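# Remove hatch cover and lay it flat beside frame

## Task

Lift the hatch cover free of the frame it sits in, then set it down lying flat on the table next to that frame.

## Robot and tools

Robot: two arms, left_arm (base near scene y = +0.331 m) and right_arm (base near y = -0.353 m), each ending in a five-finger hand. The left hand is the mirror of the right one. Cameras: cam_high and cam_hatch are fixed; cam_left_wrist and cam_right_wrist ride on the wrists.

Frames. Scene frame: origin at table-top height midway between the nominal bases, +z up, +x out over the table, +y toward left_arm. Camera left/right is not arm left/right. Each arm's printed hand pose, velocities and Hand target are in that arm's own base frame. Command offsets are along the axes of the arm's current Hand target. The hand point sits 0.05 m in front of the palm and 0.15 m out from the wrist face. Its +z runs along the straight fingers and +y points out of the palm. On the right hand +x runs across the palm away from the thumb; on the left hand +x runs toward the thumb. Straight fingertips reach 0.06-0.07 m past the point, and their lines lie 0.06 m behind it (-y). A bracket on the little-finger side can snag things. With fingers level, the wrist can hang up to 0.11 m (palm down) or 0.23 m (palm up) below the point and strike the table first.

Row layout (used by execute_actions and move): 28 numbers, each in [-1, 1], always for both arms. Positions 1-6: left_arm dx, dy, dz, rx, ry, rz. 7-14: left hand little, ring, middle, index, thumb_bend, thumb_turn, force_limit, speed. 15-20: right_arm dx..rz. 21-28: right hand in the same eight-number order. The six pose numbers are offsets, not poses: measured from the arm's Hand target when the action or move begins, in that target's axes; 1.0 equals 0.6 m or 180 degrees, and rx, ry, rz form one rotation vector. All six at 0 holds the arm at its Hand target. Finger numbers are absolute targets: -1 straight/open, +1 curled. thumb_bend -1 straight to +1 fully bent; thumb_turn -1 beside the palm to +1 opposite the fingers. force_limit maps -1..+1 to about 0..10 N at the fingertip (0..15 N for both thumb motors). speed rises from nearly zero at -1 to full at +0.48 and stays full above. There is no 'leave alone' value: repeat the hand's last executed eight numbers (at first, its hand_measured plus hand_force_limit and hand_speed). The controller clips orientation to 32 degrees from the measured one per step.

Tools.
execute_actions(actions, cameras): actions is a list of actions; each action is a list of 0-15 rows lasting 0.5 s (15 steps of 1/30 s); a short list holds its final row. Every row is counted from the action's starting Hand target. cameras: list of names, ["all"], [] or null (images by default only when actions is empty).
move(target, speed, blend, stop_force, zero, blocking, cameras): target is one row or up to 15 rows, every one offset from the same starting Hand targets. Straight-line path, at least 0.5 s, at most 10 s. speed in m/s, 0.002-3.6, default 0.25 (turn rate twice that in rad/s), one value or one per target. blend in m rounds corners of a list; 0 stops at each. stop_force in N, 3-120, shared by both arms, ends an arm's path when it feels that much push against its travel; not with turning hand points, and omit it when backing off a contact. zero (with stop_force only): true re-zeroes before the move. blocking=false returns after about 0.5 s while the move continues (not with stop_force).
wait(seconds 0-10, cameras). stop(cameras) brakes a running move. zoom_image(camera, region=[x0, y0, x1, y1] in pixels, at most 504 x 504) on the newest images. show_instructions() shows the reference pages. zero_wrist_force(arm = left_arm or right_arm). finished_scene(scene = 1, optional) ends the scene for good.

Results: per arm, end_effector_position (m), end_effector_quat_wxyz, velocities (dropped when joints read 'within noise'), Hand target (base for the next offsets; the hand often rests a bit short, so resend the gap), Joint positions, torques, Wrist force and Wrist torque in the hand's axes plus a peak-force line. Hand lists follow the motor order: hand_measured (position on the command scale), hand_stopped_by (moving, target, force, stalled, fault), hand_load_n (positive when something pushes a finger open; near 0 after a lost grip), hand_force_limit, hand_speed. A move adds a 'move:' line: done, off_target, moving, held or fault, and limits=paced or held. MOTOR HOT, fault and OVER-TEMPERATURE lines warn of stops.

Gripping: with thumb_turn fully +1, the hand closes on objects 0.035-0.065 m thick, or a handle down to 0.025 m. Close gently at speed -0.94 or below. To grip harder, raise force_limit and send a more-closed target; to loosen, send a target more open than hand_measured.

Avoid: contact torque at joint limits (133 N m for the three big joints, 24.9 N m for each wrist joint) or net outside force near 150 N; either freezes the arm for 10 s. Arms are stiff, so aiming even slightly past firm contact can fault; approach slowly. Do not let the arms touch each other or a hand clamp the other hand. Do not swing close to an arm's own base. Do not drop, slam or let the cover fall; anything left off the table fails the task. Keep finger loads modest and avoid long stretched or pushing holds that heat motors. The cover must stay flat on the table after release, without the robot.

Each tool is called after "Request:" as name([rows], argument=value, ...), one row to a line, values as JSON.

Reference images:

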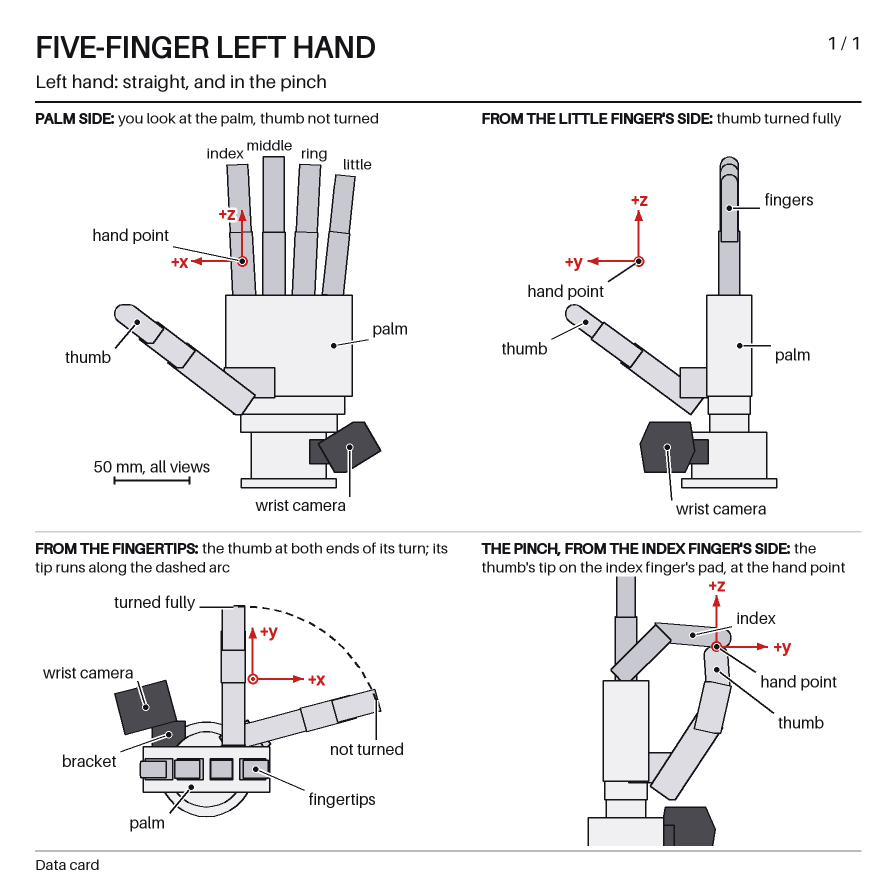

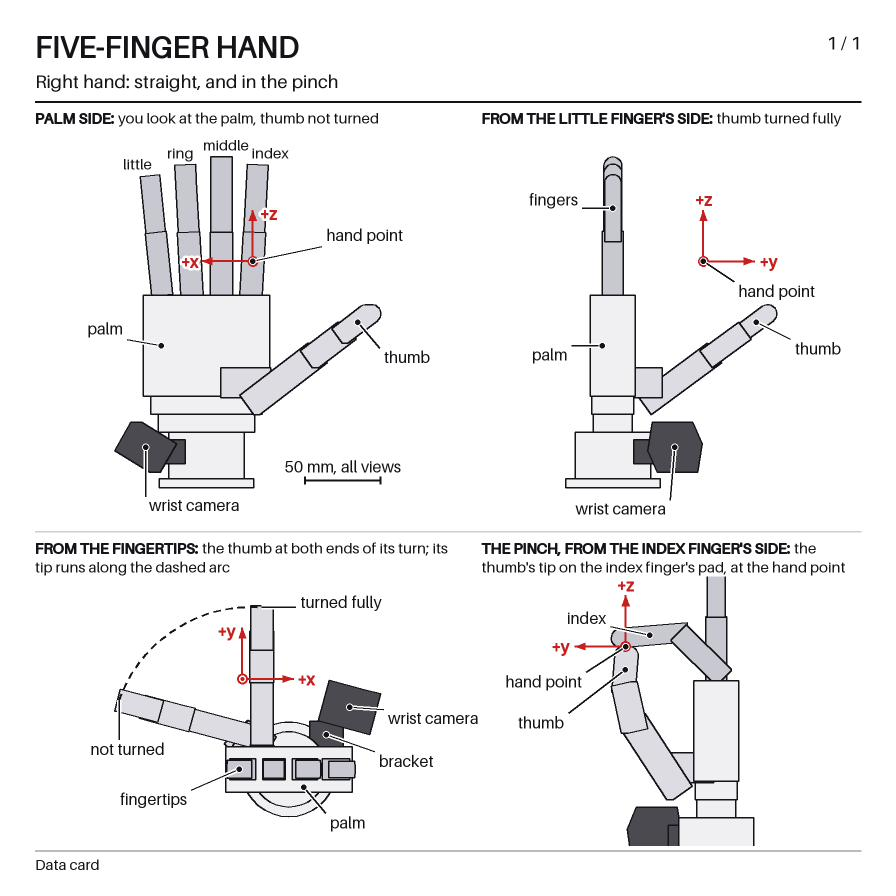

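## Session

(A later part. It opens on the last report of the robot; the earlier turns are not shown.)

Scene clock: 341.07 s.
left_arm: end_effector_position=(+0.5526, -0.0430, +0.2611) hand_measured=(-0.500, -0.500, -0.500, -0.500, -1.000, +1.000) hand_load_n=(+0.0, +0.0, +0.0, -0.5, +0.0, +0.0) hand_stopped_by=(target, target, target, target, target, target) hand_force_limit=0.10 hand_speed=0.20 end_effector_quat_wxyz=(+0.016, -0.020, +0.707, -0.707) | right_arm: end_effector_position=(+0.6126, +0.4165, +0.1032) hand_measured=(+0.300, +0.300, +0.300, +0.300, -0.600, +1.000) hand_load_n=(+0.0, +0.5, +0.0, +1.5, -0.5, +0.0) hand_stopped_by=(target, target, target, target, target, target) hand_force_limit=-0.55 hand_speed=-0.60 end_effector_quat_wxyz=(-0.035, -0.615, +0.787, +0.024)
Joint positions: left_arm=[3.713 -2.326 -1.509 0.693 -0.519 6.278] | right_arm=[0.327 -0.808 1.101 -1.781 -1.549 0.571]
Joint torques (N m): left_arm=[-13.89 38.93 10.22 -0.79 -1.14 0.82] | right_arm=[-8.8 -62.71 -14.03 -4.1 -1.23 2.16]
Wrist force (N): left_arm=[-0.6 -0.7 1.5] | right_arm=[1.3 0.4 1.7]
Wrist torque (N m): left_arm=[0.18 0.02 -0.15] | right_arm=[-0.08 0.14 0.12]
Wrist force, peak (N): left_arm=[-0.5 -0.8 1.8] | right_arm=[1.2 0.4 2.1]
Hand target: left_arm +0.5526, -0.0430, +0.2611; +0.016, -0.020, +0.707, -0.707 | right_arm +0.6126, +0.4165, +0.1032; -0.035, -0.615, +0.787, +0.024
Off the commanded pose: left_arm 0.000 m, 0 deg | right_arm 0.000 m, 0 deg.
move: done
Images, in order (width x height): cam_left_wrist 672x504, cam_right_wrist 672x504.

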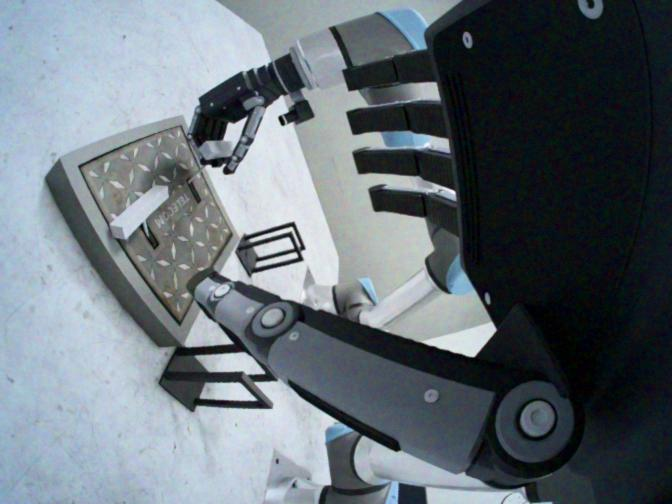

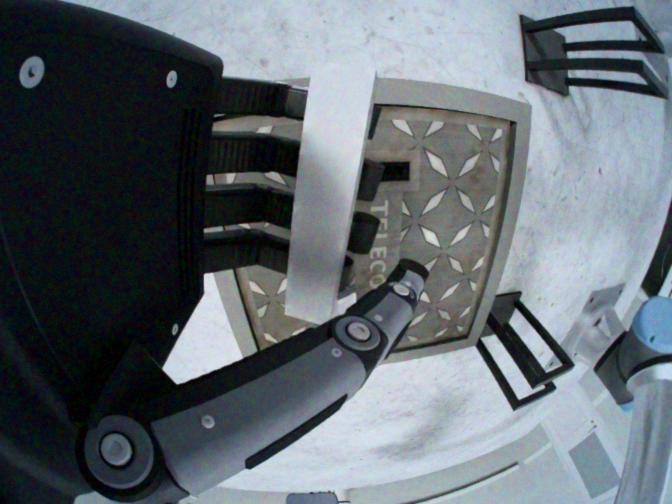

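Request:
move(target=[0,0,0,0,0,0,-0.5,-0.5,-0.5,-0.5,-1,1,0.1,0.2,0,0,0,0,0,0,0.8,0.8,0.8,0.8,-0.6,1,-0.5,-0.8], speed=0.02, cameras=["cam_left_wrist","cam_right_wrist"])

Request:
zoom_image(camera="cam_left_wrist", region=[160, 120, 260, 220])

Request:
zoom_image(camera="cam_right_wrist", region=[200, 60, 460, 320])

Scene clock: 342.60 s.
left_arm: end_effector_position=(+0.5526, -0.0430, +0.2611) hand_measured=(-0.500, -0.500, -0.500, -0.500, -1.000, +1.000) hand_load_n=(+0.0, +0.0, +0.0, +0.0, +0.0, +0.0) hand_stopped_by=(target, target, target, target, target, target) hand_force_limit=0.10 hand_speed=0.20 end_effector_quat_wxyz=(+0.016, -0.020, +0.707, -0.707) | right_arm: end_effector_position=(+0.6126, +0.4165, +0.1032) hand_measured=(+0.372, +0.800, +0.800, +0.428, -0.600, +1.000) hand_load_n=(+0.0, +0.0, +1.0, +0.0, +0.0, +0.0) hand_stopped_by=(force, target, target, force, target, target) hand_force_limit=-0.50 hand_speed=-0.80 end_effector_quat_wxyz=(-0.035, -0.615, +0.787, +0.024)
Joint positions: left_arm=[3.713 -2.326 -1.509 0.693 -0.519 6.278] | right_arm=[0.327 -0.808 1.101 -1.781 -1.549 0.571]
Joint torques (N m): left_arm=[-14.4 39.38 10.63 -0.93 -1.17 0.83] | right_arm=[-3.28 -57.39 -19.6 -0.78 1.27 1.87]
Wrist force (N): left_arm=[-0.5 -0.7 1.3] | right_arm=[0.6 0.5 2.3]
Wrist torque (N m): left_arm=[0.18 0.01 -0.15] | right_arm=[-0.08 0.16 0.10]
Wrist force, peak (N): left_arm=[-0.7 -0.7 1.6] | right_arm=[0.9 0.8 2.9]
Hand target: left_arm +0.5526, -0.0430, +0.2611; +0.016, -0.020, +0.707, -0.707 | right_arm +0.6126, +0.4165, +0.1032; -0.035, -0.615, +0.787, +0.024
Off the commanded pose: left_arm 0.000 m, 0 deg | right_arm 0.000 m, 0 deg.
move: done
Images, in order (width x height): cam_left_wrist 672x504, cam_right_wrist 672x504.

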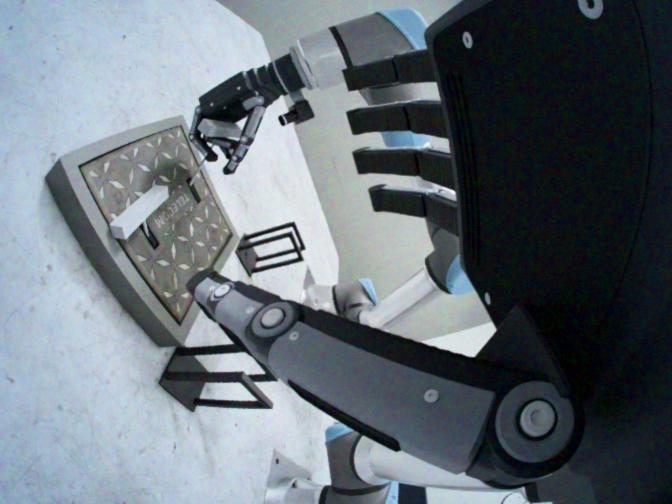

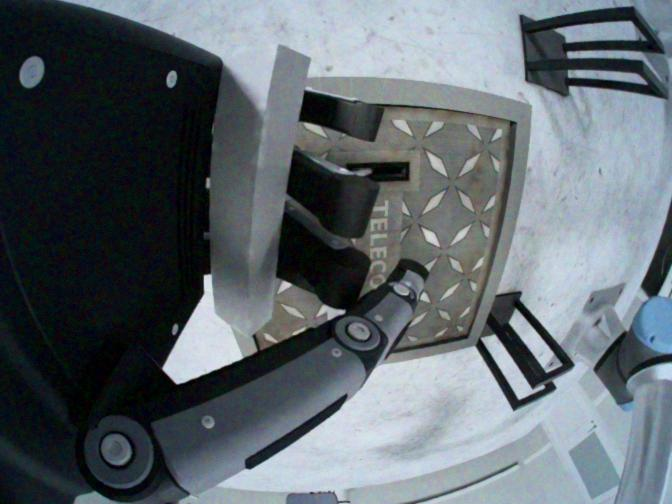

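Scaled by 5.040 from the camera's 672x504 image, which has a finer 960x720 frame.

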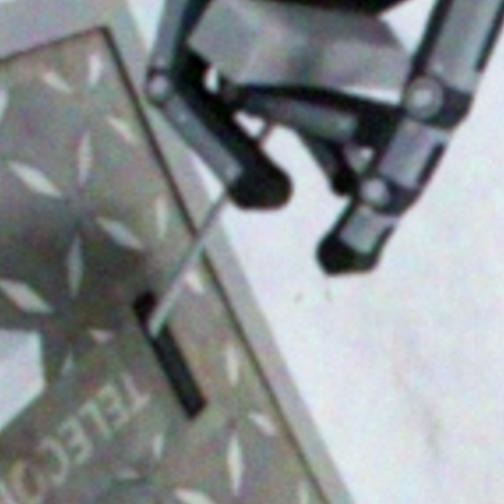

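Scaled by 1.938 from the camera's 672x504 image, which has a finer 960x720 frame.

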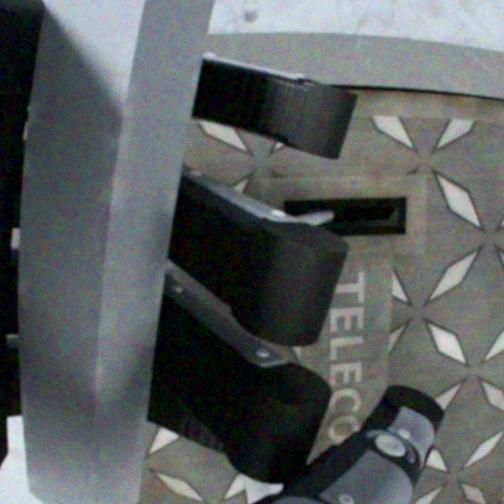

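Request:
move(target=[0,0,0,0,0,0,-0.5,-0.5,-0.5,-0.5,-1,1,0.1,0.2,0,0,0,0,0,0,0.8,0.8,0.8,0.8,0.7,1,-0.4,-0.8], speed=0.02, cameras=["cam_left_wrist","cam_right_wrist"])

Request:
zoom_image(camera="cam_left_wrist", region=[160, 120, 260, 220])

Request:
zoom_image(camera="cam_right_wrist", region=[200, 60, 460, 320])

Scene clock: 343.47 s.
left_arm: end_effector_position=(+0.5526, -0.0430, +0.2611) hand_measured=(-0.500, -0.500, -0.500, -0.500, -1.000, +1.000) hand_load_n=(+0.0, +0.0, +0.0, +0.0, +0.0, +0.0) hand_stopped_by=(target, target, target, target, target, target) hand_force_limit=0.10 hand_speed=0.20 end_effector_quat_wxyz=(+0.016, -0.020, +0.707, -0.707) | right_arm: end_effector_position=(+0.6126, +0.4165, +0.1032) hand_measured=(+0.372, +0.800, +0.800, +0.428, -0.528, +1.000) hand_load_n=(+0.0, +0.0, +1.0, +0.0, +5.0, +1.0) hand_stopped_by=(force, target, target, force, force, target) hand_force_limit=-0.40 hand_speed=-0.80 end_effector_quat_wxyz=(-0.035, -0.615, +0.787, +0.024)
Joint positions: left_arm=[3.713 -2.326 -1.509 0.693 -0.519 6.278] | right_arm=[0.327 -0.808 1.101 -1.781 -1.549 0.571]
Joint torques (N m): left_arm=[-13.38 39.29 10.86 -0.94 -1.3 0.59] | right_arm=[0.55 -52.43 -23.01 -0.68 1.32 1.6]
Wrist force (N): left_arm=[-0.7 -0.5 1.5] | right_arm=[0.7 0.6 2.0]
Wrist torque (N m): left_arm=[0.20 0.03 -0.16] | right_arm=[-0.05 0.16 0.11]
Wrist force, peak (N): left_arm=[-0.6 -0.8 1.6] | right_arm=[0.7 0.5 2.2]
Hand target: left_arm +0.5526, -0.0430, +0.2611; +0.016, -0.020, +0.707, -0.707 | right_arm +0.6126, +0.4165, +0.1032; -0.035, -0.615, +0.787, +0.024
Off the commanded pose: left_arm 0.000 m, 0 deg | right_arm 0.000 m, 0 deg.
move: done
Images, in order (width x height): cam_left_wrist 672x504, cam_right_wrist 672x504.

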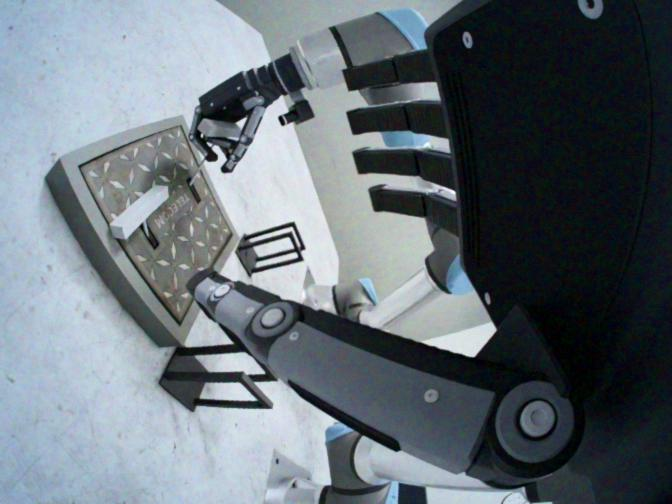

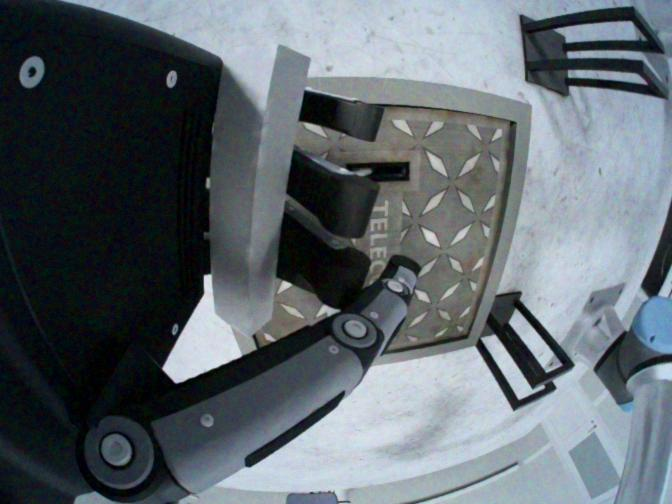

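Scaled by 5.040 from the camera's 672x504 image, which has a finer 960x720 frame.

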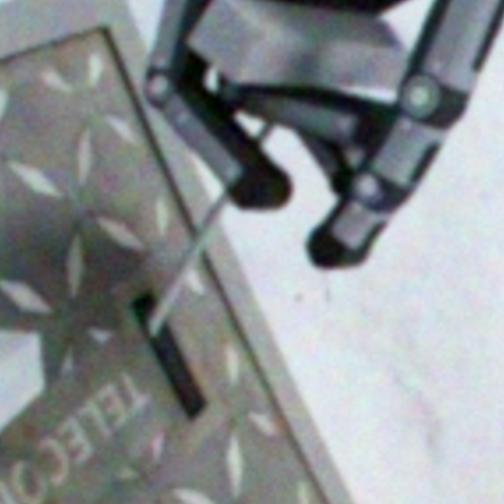

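Scaled by 1.938 from the camera's 672x504 image, which has a finer 960x720 frame.

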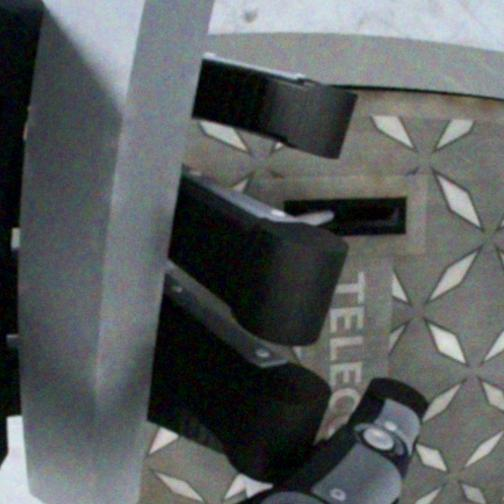

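Request:
move(target=[0,0,0,0,0,0,-0.5,-0.5,-0.5,-0.5,-1,1,0.1,0.2,0.011,0.0443,0.0038,0,0,0,0.8,0.8,0.8,0.8,-0.65,1,-0.4,-0.5], speed=0.04, stop_force=15, cameras=["cam_left_wrist","cam_right_wrist"])

Request:
zoom_image(camera="cam_left_wrist", region=[140, 90, 280, 230])

Request:
zoom_image(camera="cam_right_wrist", region=[200, 60, 460, 320])

Scene clock: 346.23 s.
left_arm: end_effector_position=(+0.5526, -0.0430, +0.2611) hand_measured=(-0.500, -0.500, -0.500, -0.500, -1.000, +1.000) hand_load_n=(+0.0, +0.0, +0.0, +0.0, +0.0, +0.0) hand_stopped_by=(target, target, target, target, target, target) hand_force_limit=0.10 hand_speed=0.20 end_effector_quat_wxyz=(+0.016, -0.020, +0.707, -0.707) | right_arm: end_effector_position=(+0.5851, +0.4165, +0.1033) hand_measured=(+0.372, +0.800, +0.800, +0.428, -0.650, +1.000) hand_load_n=(+0.5, +0.5, +0.5, +0.0, +0.0, +0.0) hand_stopped_by=(force, target, target, force, target, target) hand_force_limit=-0.40 hand_speed=-0.50 end_effector_quat_wxyz=(-0.035, -0.615, +0.787, +0.024)
Joint positions: left_arm=[3.713 -2.326 -1.509 0.693 -0.519 6.278] | right_arm=[0.339 -0.868 1.206 -1.827 -1.548 0.583]
Joint torques (N m): left_arm=[-14.55 39.32 9.99 -0.78 -1.13 0.68] | right_arm=[8.51 -59.23 -14.37 -3.91 1.63 2.07]
Wrist force (N): left_arm=[-0.5 -0.4 1.6] | right_arm=[0.9 0.4 2.1]
Wrist torque (N m): left_arm=[0.22 0.01 -0.15] | right_arm=[-0.09 0.14 0.13]
Wrist force, peak (N): left_arm=[-0.8 -0.5 1.7] | right_arm=[0.9 0.5 2.2]
Hand target: left_arm +0.5526, -0.0430, +0.2611; +0.016, -0.020, +0.707, -0.707 | right_arm +0.5851, +0.4165, +0.1033; -0.035, -0.615, +0.787, +0.024
Off the commanded pose: left_arm 0.000 m, 0 deg | right_arm 0.000 m, 0 deg.
move: done
Images, in order (width x height): cam_left_wrist 672x504, cam_right_wrist 672x504.

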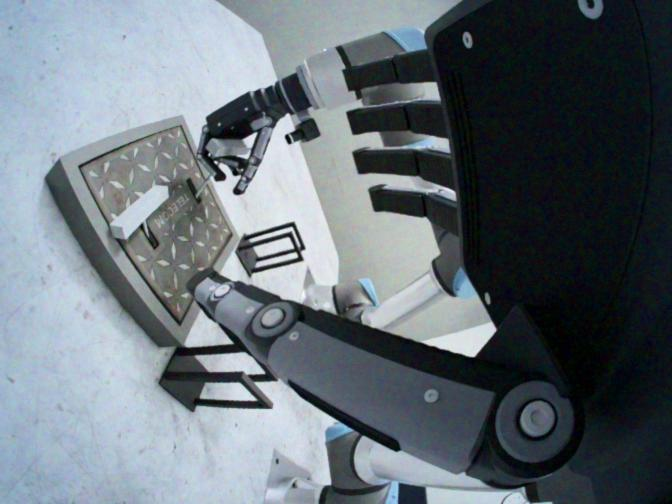

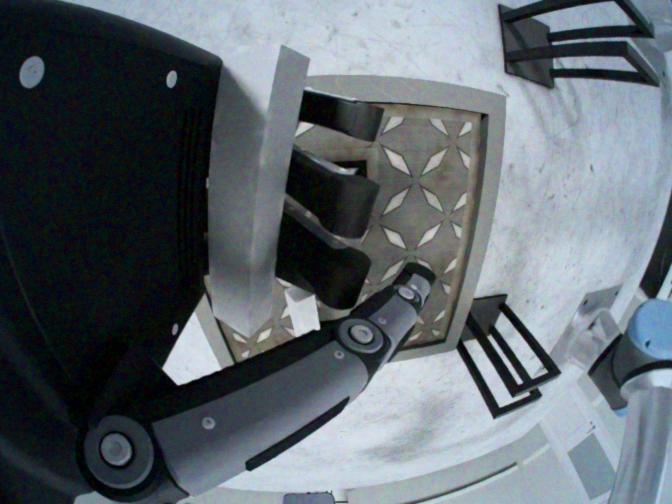

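Scaled by 3.600 from the camera's 672x504 image, which has a finer 960x720 frame.

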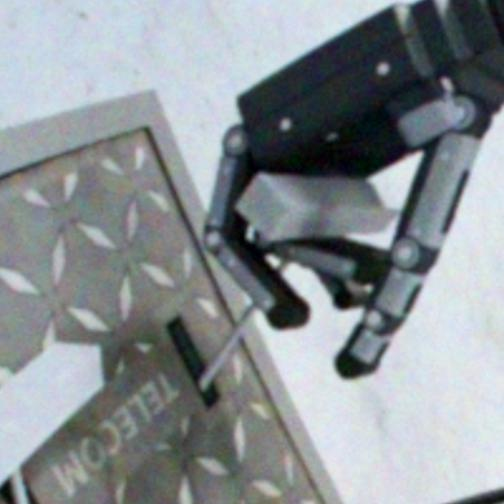

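Scaled by 1.938 from the camera's 672x504 image, which has a finer 960x720 frame.

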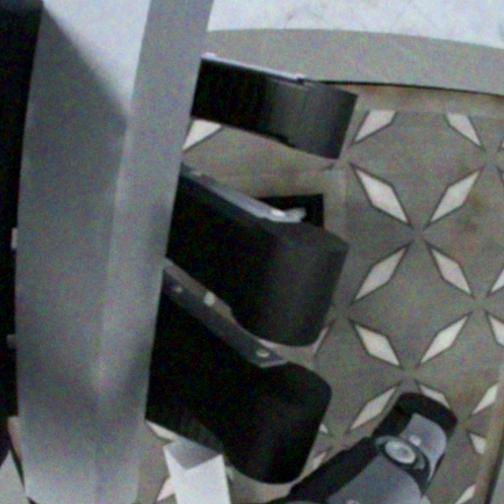

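Request:
move(target=[0,0,0,0,0,0,-0.5,-0.5,-0.5,-0.5,-1,1,0.1,0.2,0.0115,0.0285,0.0117,0.1833,0,0,0.8,0.8,0.8,0.8,-0.65,1,-0.4,-0.5], speed=0.05, stop_force=15, cameras=["cam_hatch","cam_left_wrist","cam_right_wrist"])

Request:
zoom_image(camera="cam_left_wrist", region=[140, 90, 280, 230])

Request:
zoom_image(camera="cam_hatch", region=[340, 130, 520, 300])

Scene clock: 353.17 s.
left_arm: end_effector_position=(+0.5526, -0.0430, +0.2611) hand_measured=(-0.500, -0.500, -0.500, -0.500, -1.000, +1.000) hand_load_n=(+0.0, +0.0, +0.0, +0.0, +0.0, +0.0) hand_stopped_by=(target, target, target, target, target, target) hand_force_limit=0.10 hand_speed=0.20 end_effector_quat_wxyz=(+0.016, -0.020, +0.707, -0.707) | right_arm: end_effector_position=(+0.5663, +0.4139, +0.0978) hand_measured=(+0.372, +0.800, +0.800, +0.428, -0.650, +1.000) hand_load_n=(+0.0, +1.0, +0.0, +0.0, +0.0, +0.0) hand_stopped_by=(force, target, target, force, target, target) hand_force_limit=-0.40 hand_speed=-0.50 end_effector_quat_wxyz=(+0.141, -0.600, +0.762, -0.200)
Joint positions: left_arm=[3.713 -2.326 -1.509 0.693 -0.519 6.278] | right_arm=[0.476 -1.053 1.65 -2.539 -1.907 0.649]
Joint torques (N m): left_arm=[-14.42 39.23 11.25 -0.79 -1.09 0.57] | right_arm=[8.76 -51.8 -11.92 -4.79 -2.29 -1.37]
Wrist force (N): left_arm=[-0.7 -0.6 1.4] | right_arm=[-0.3 0.9 2.2]
Wrist torque (N m): left_arm=[0.21 0.03 -0.16] | right_arm=[-0.11 0.06 0.09]
Wrist force, peak (N): left_arm=[-0.8 -0.7 1.6] | right_arm=[-0.1 0.9 2.5]
Hand target: left_arm +0.5526, -0.0430, +0.2611; +0.016, -0.020, +0.707, -0.707 | right_arm +0.5663, +0.4139, +0.0978; +0.141, -0.600, +0.762, -0.200
Off the commanded pose: left_arm 0.000 m, 0 deg | right_arm 0.000 m, 0 deg.
move: done
Images, in order (width x height): cam_hatch 896x504, cam_left_wrist 672x504, cam_right_wrist 672x504.

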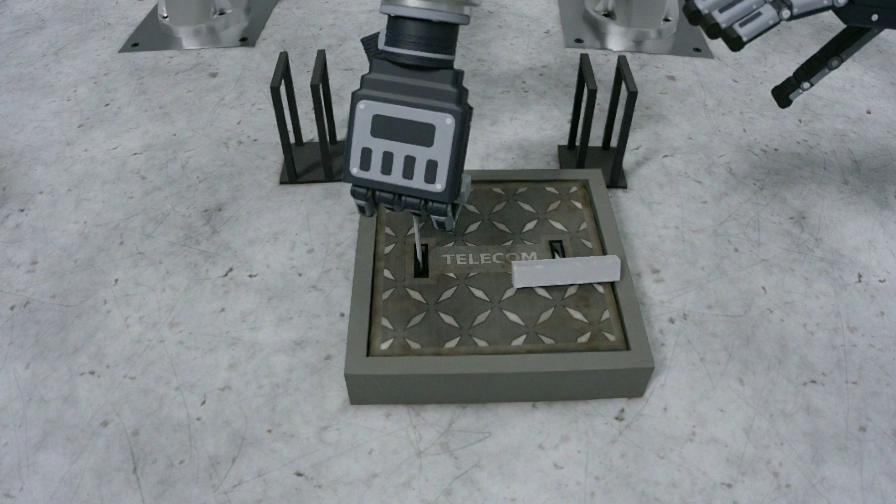

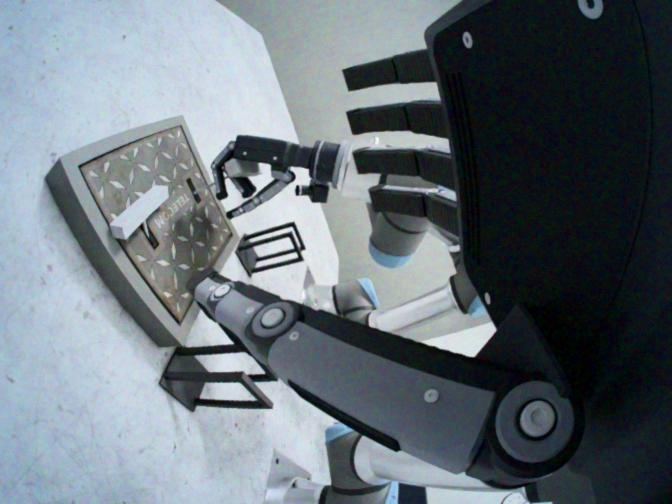

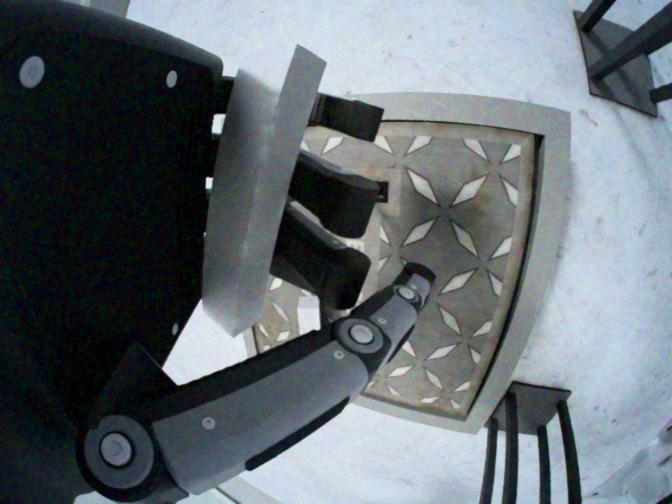

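Scaled by 3.600 from the camera's 672x504 image, which has a finer 960x720 frame.

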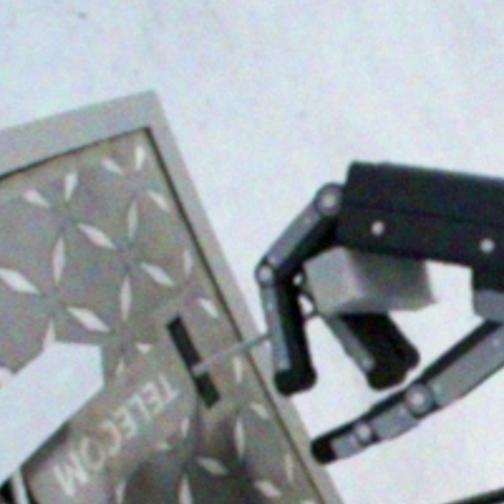

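Scaled by 2.800 from the camera's 896x504 image, which has a finer 1280x720 frame.

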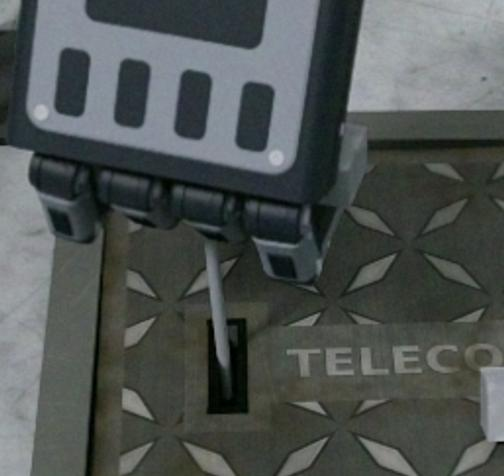

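Request:
move(target=[0,0,0,0,0,0,-0.5,-0.5,-0.5,-0.5,-1,1,0.1,0.2,0,0,0,0,0,0,0.9,1,1,0.9,-0.65,1,-0.2,-0.75], speed=0.05, cameras=["cam_left_wrist","cam_right_wrist"])

Request:
zoom_image(camera="cam_left_wrist", region=[140, 90, 280, 230])

Request:
zoom_image(camera="cam_right_wrist", region=[200, 60, 460, 320])

Scene clock: 354.33 s.
left_arm: end_effector_position=(+0.5526, -0.0430, +0.2611) hand_measured=(-0.500, -0.500, -0.500, -0.500, -1.000, +1.000) hand_load_n=(+0.0, +0.0, +0.0, +0.0, +0.0, +0.0) hand_stopped_by=(target, target, target, target, target, target) hand_force_limit=0.10 hand_speed=0.20 end_effector_quat_wxyz=(+0.016, -0.020, +0.707, -0.707) | right_arm: end_effector_position=(+0.5663, +0.4139, +0.0979) hand_measured=(+0.900, +0.998, +0.998, +0.900, -0.650, +1.000) hand_load_n=(+0.0, +5.5, +4.0, +0.5, +0.0, +0.0) hand_stopped_by=(target, force, target, target, target, target) hand_force_limit=-0.20 hand_speed=-0.75 end_effector_quat_wxyz=(+0.141, -0.600, +0.762, -0.200)
Joint positions: left_arm=[3.713 -2.326 -1.509 0.693 -0.519 6.278] | right_arm=[0.476 -1.053 1.65 -2.539 -1.907 0.649]
Joint torques (N m): left_arm=[-14.21 39.33 11.84 -0.71 -1.12 0.66] | right_arm=[7.64 -48.37 -13.72 -3.9 -0.69 -1.36]
Wrist force (N): left_arm=[-0.4 -0.6 1.5] | right_arm=[-0.5 0.4 2.6]
Wrist torque (N m): left_arm=[0.20 -0.01 -0.15] | right_arm=[-0.03 0.09 0.06]
Wrist force, peak (N): left_arm=[-0.7 -0.6 1.7] | right_arm=[-0.7 0.3 2.8]
Hand target: left_arm +0.5526, -0.0430, +0.2611; +0.016, -0.020, +0.707, -0.707 | right_arm +0.5663, +0.4139, +0.0978; +0.141, -0.600, +0.762, -0.200
Off the commanded pose: left_arm 0.000 m, 0 deg | right_arm 0.000 m, 0 deg.
move: done
Images, in order (width x height): cam_left_wrist 672x504, cam_right_wrist 672x504.

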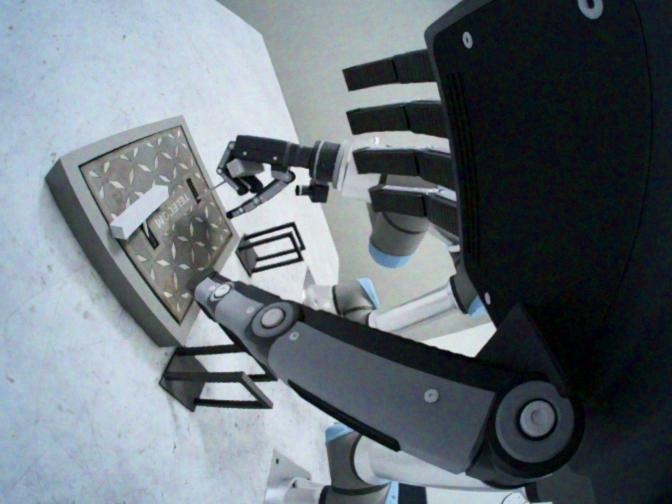

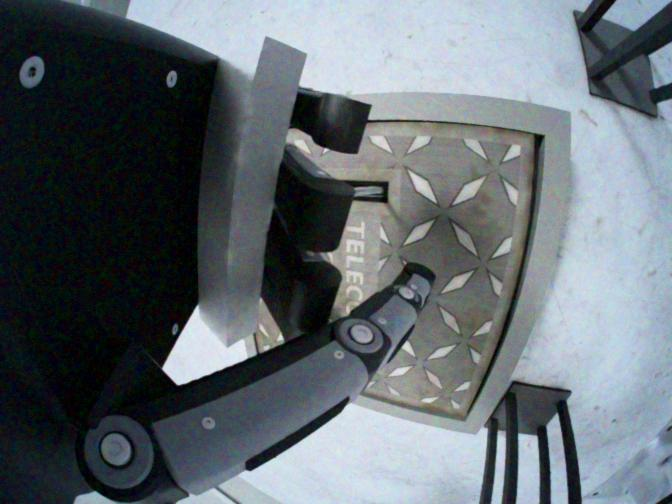

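Scaled by 3.600 from the camera's 672x504 image, which has a finer 960x720 frame.

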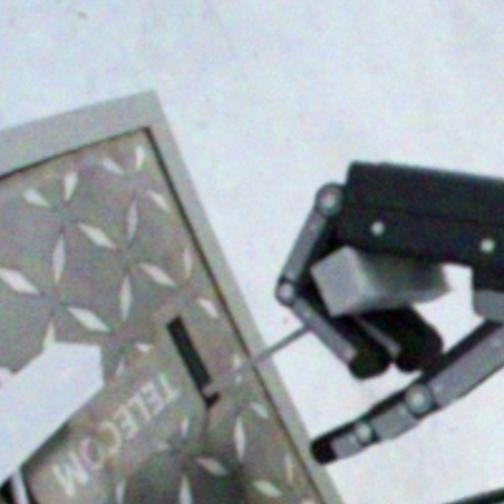

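Scaled by 1.938 from the camera's 672x504 image, which has a finer 960x720 frame.

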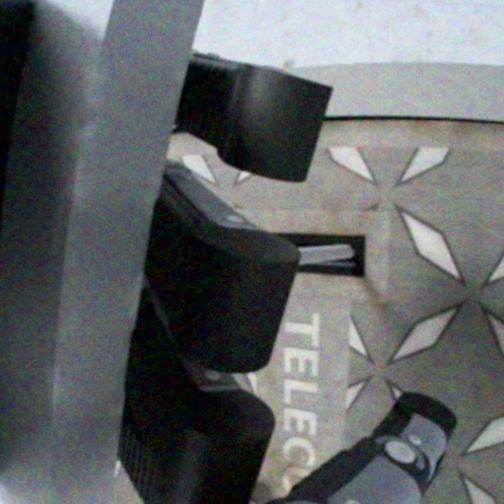

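Request:
move(target=[0,0,0,0,0,0,-0.5,-0.5,-0.5,-0.5,-1,1,0.1,0.2,-0.0072,-0.0325,0.0207,0.0833,0.0483,0.0683,0.9,1,1,0.9,-0.65,1,-0.2,-0.75], speed=0.05, stop_force=20, cameras=["cam_hatch","cam_left_wrist","cam_right_wrist"])

Request:
zoom_image(camera="cam_left_wrist", region=[140, 90, 280, 230])

Request:
zoom_image(camera="cam_hatch", region=[340, 130, 520, 300])

Scene clock: 359.83 s.
left_arm: end_effector_position=(+0.5526, -0.0430, +0.2611) hand_measured=(-0.500, -0.500, -0.500, -0.500, -1.000, +1.000) hand_load_n=(+0.0, +0.0, +0.0, +0.0, +0.0, +0.0) hand_stopped_by=(target, target, target, target, target, target) hand_force_limit=0.10 hand_speed=0.20 end_effector_quat_wxyz=(+0.016, -0.020, +0.707, -0.707) | right_arm: end_effector_position=(+0.5898, +0.4125, +0.0961) hand_measured=(+0.900, +0.998, +1.000, +0.900, -0.650, +1.000) hand_load_n=(+0.0, +0.5, +0.5, +0.0, +0.0, +0.5) hand_stopped_by=(target, force, target, target, target, target) hand_force_limit=-0.20 hand_speed=-0.75 end_effector_quat_wxyz=(+0.180, -0.475, +0.797, -0.326)
Joint positions: left_arm=[3.713 -2.326 -1.509 0.693 -0.519 6.278] | right_arm=[0.566 -0.992 1.649 -2.641 -2.233 0.918]
Joint torques (N m): left_arm=[-14.61 39.41 10.32 -0.55 -1.14 0.76] | right_arm=[9.49 -39.53 -26.59 -4.64 -2.52 2.08]
Wrist force (N): left_arm=[-0.6 -0.4 1.4] | right_arm=[0.3 0.8 1.8]
Wrist torque (N m): left_arm=[0.22 0.02 -0.16] | right_arm=[-0.07 0.10 0.03]
Wrist force, peak (N): left_arm=[-0.7 -0.9 1.7] | right_arm=[-0.6 0.3 2.9]
Hand target: left_arm +0.5526, -0.0430, +0.2611; +0.016, -0.020, +0.707, -0.707 | right_arm +0.5898, +0.4125, +0.0961; +0.180, -0.475, +0.797, -0.326
Off the commanded pose: left_arm 0.000 m, 0 deg | right_arm 0.000 m, 0 deg.
move: done
Images, in order (width x height): cam_hatch 896x504, cam_left_wrist 672x504, cam_right_wrist 672x504.

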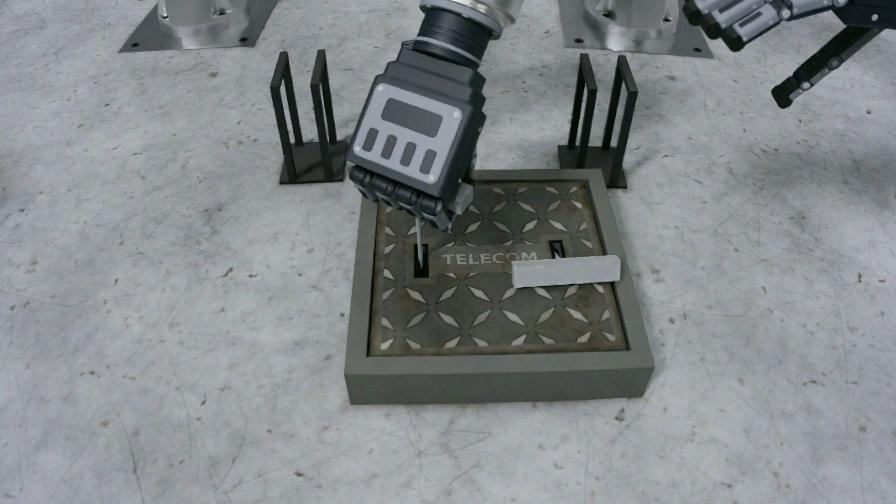

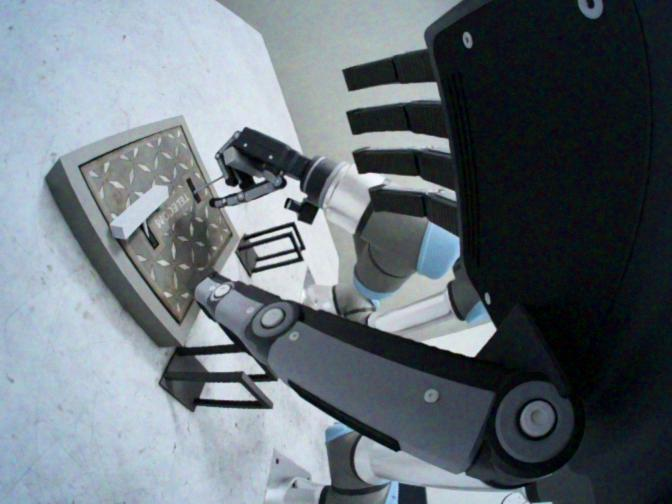

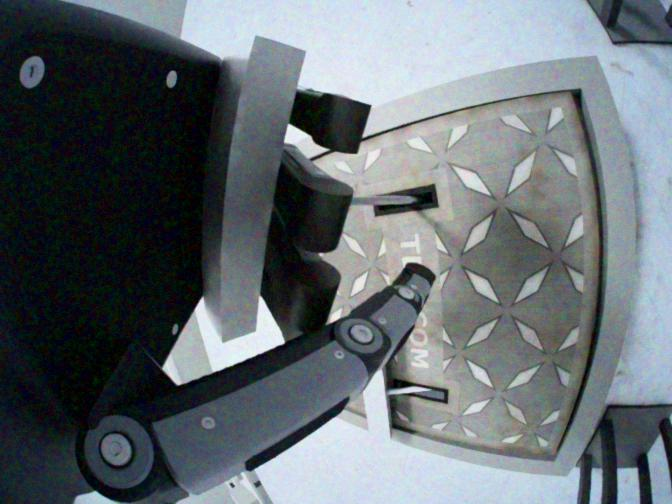

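Scaled by 3.600 from the camera's 672x504 image, which has a finer 960x720 frame.

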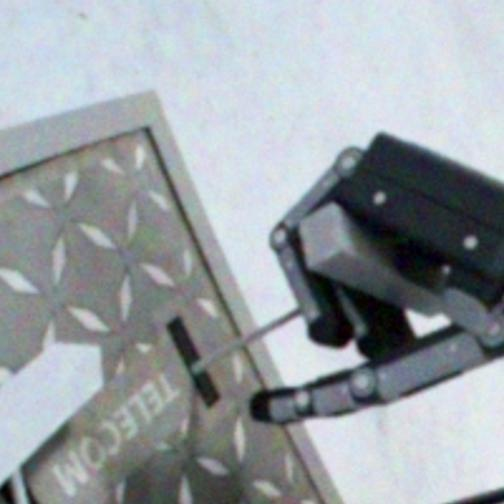

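Scaled by 2.800 from the camera's 896x504 image, which has a finer 1280x720 frame.

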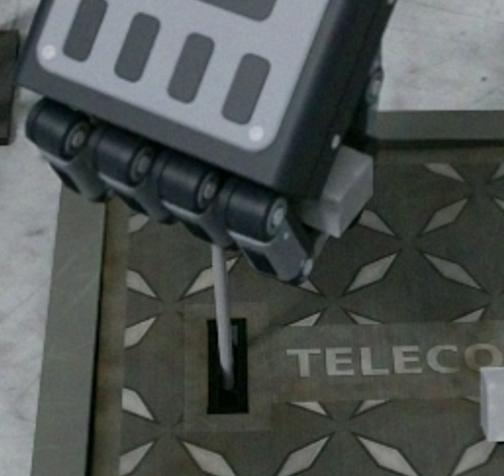

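Request:
move(target=[0,0,0,0,0,0,-0.5,-0.5,-0.5,-0.5,-1,1,0.1,0.2,0.001,-0.0288,-0.03,0,0,0,0.9,1,1,0.9,-0.65,1,-0.2,-0.75], speed=0.02, stop_force=12, cameras=["cam_hatch","cam_left_wrist","cam_right_wrist"])

Request:
zoom_image(camera="cam_left_wrist", region=[140, 90, 280, 230])

Scene clock: 362.10 s.
left_arm: end_effector_position=(+0.5526, -0.0430, +0.2611) hand_measured=(-0.500, -0.500, -0.500, -0.500, -1.000, +1.000) hand_load_n=(+0.0, +0.0, +0.0, +0.0, +0.0, +0.0) hand_stopped_by=(target, target, target, target, target, target) hand_force_limit=0.10 hand_speed=0.20 end_effector_quat_wxyz=(+0.016, -0.020, +0.707, -0.707) | right_arm: end_effector_position=(+0.5898, +0.4124, +0.1210) hand_measured=(+0.900, +0.998, +0.998, +0.900, -0.650, +1.000) hand_load_n=(+0.0, +2.5, +3.0, +0.0, +0.0, +0.0) hand_stopped_by=(target, force, target, target, target, target) hand_force_limit=-0.20 hand_speed=-0.75 end_effector_quat_wxyz=(+0.180, -0.475, +0.797, -0.326)
Joint positions: left_arm=[3.713 -2.326 -1.509 0.693 -0.519 6.278] | right_arm=[0.566 -1.027 1.63 -2.588 -2.233 0.918]
Joint torques (N m): left_arm=[-13.75 39.35 11.29 -0.73 -1.15 0.57] | right_arm=[-9.02 -57.95 -31.04 -2.49 -0.61 0.37]
Wrist force (N): left_arm=[-0.5 -0.5 1.3] | right_arm=[-1.2 7.5 7.4]
Wrist torque (N m): left_arm=[0.22 0.01 -0.15] | right_arm=[0.06 0.01 0.20]
Wrist force, peak (N): left_arm=[-0.5 -0.8 1.8] | right_arm=[-1.1 7.5 7.6]
Hand target: left_arm +0.5526, -0.0430, +0.2611; +0.016, -0.020, +0.707, -0.707 | right_arm +0.5898, +0.4124, +0.1210; +0.180, -0.475, +0.797, -0.326
Off the commanded pose: left_arm 0.000 m, 0 deg | right_arm 0.000 m, 0 deg.
move: done
Images, in order (width x height): cam_hatch 896x504, cam_left_wrist 672x504, cam_right_wrist 672x504.

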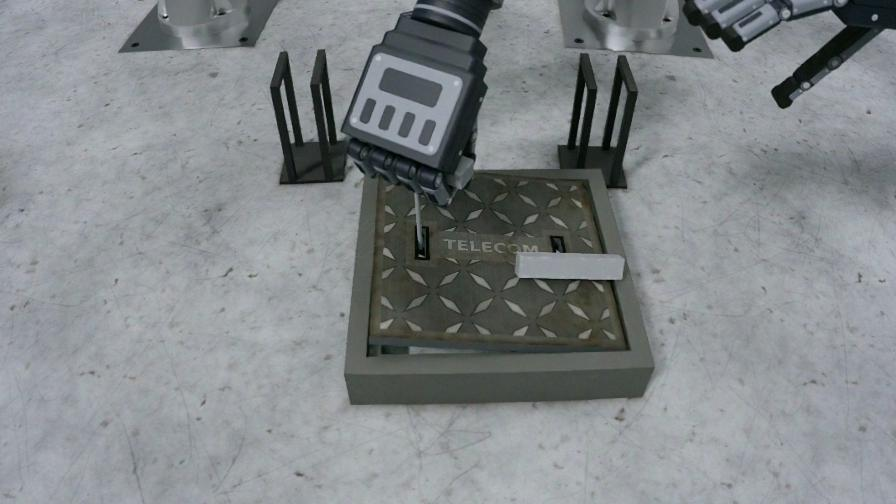

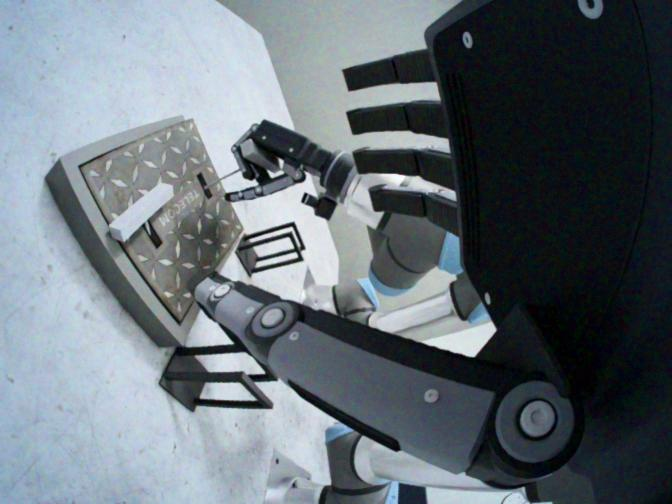

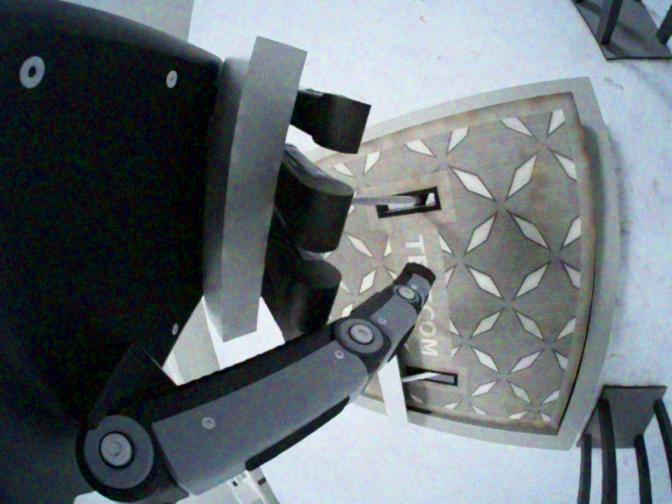

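Scaled by 3.600 from the camera's 672x504 image, which has a finer 960x720 frame.

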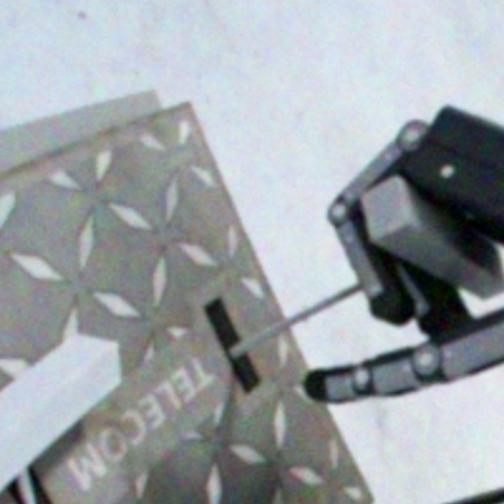

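Request:
move(target=[0,0,0,0,0,0,-0.5,-0.5,-0.5,-0.5,-1,1,0.1,0.2,-0.001,0.0288,0.03,0,0,0,0.9,1,1,0.9,-0.65,1,-0.2,-0.75], speed=0.03, cameras=["cam_hatch"])

Scene clock: 367.97 s.
left_arm: end_effector_position=(+0.5526, -0.0430, +0.2611) hand_measured=(-0.500, -0.500, -0.500, -0.500, -1.000, +1.000) hand_load_n=(+0.0, +0.0, -0.5, +0.0, +0.0, +0.0) hand_stopped_by=(target, target, target, target, target, target) hand_force_limit=0.10 hand_speed=0.20 end_effector_quat_wxyz=(+0.016, -0.020, +0.707, -0.707) | right_arm: end_effector_position=(+0.5898, +0.4125, +0.0961) hand_measured=(+0.900, +0.998, +1.000, +0.900, -0.650, +1.000) hand_load_n=(+0.0, +0.5, +0.5, +0.0, +0.0, +0.0) hand_stopped_by=(target, force, target, target, target, target) hand_force_limit=-0.20 hand_speed=-0.75 end_effector_quat_wxyz=(+0.180, -0.475, +0.797, -0.326)
Joint positions: left_arm=[3.713 -2.326 -1.509 0.693 -0.519 6.278] | right_arm=[0.566 -0.993 1.649 -2.641 -2.233 0.918]
Joint torques (N m): left_arm=[-13.44 38.77 10.59 -0.77 -0.93 0.77] | right_arm=[7.15 -39.44 -11.27 -4.67 -2.41 1.17]
Wrist force (N): left_arm=[-0.4 -0.5 1.6] | right_arm=[0.3 0.8 2.0]
Wrist torque (N m): left_arm=[0.19 -0.01 -0.14] | right_arm=[-0.07 0.11 0.03]
Wrist force, peak (N): left_arm=[-0.7 -0.7 1.5] | right_arm=[-1.3 7.6 7.6]
Hand target: left_arm +0.5526, -0.0430, +0.2611; +0.016, -0.020, +0.707, -0.707 | right_arm +0.5898, +0.4125, +0.0961; +0.180, -0.475, +0.797, -0.326
Off the commanded pose: left_arm 0.000 m, 0 deg | right_arm 0.000 m, 0 deg.
move: done
Images, in order (width x height): cam_hatch 896x504.

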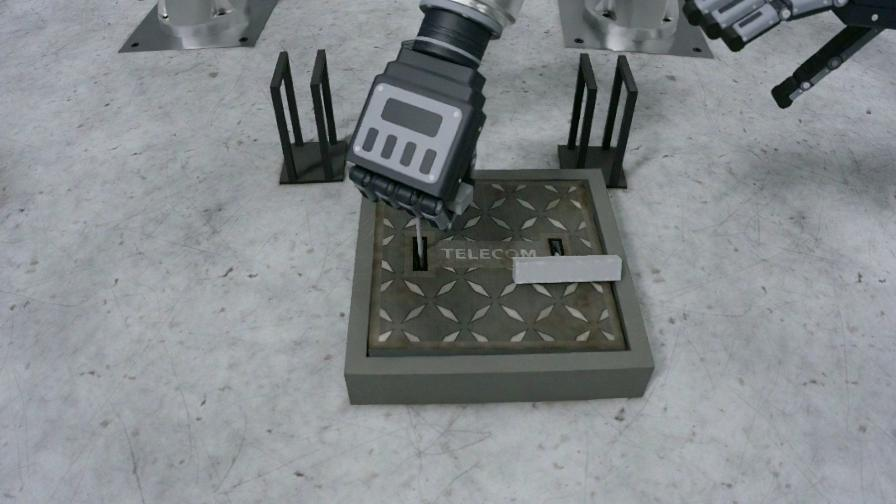

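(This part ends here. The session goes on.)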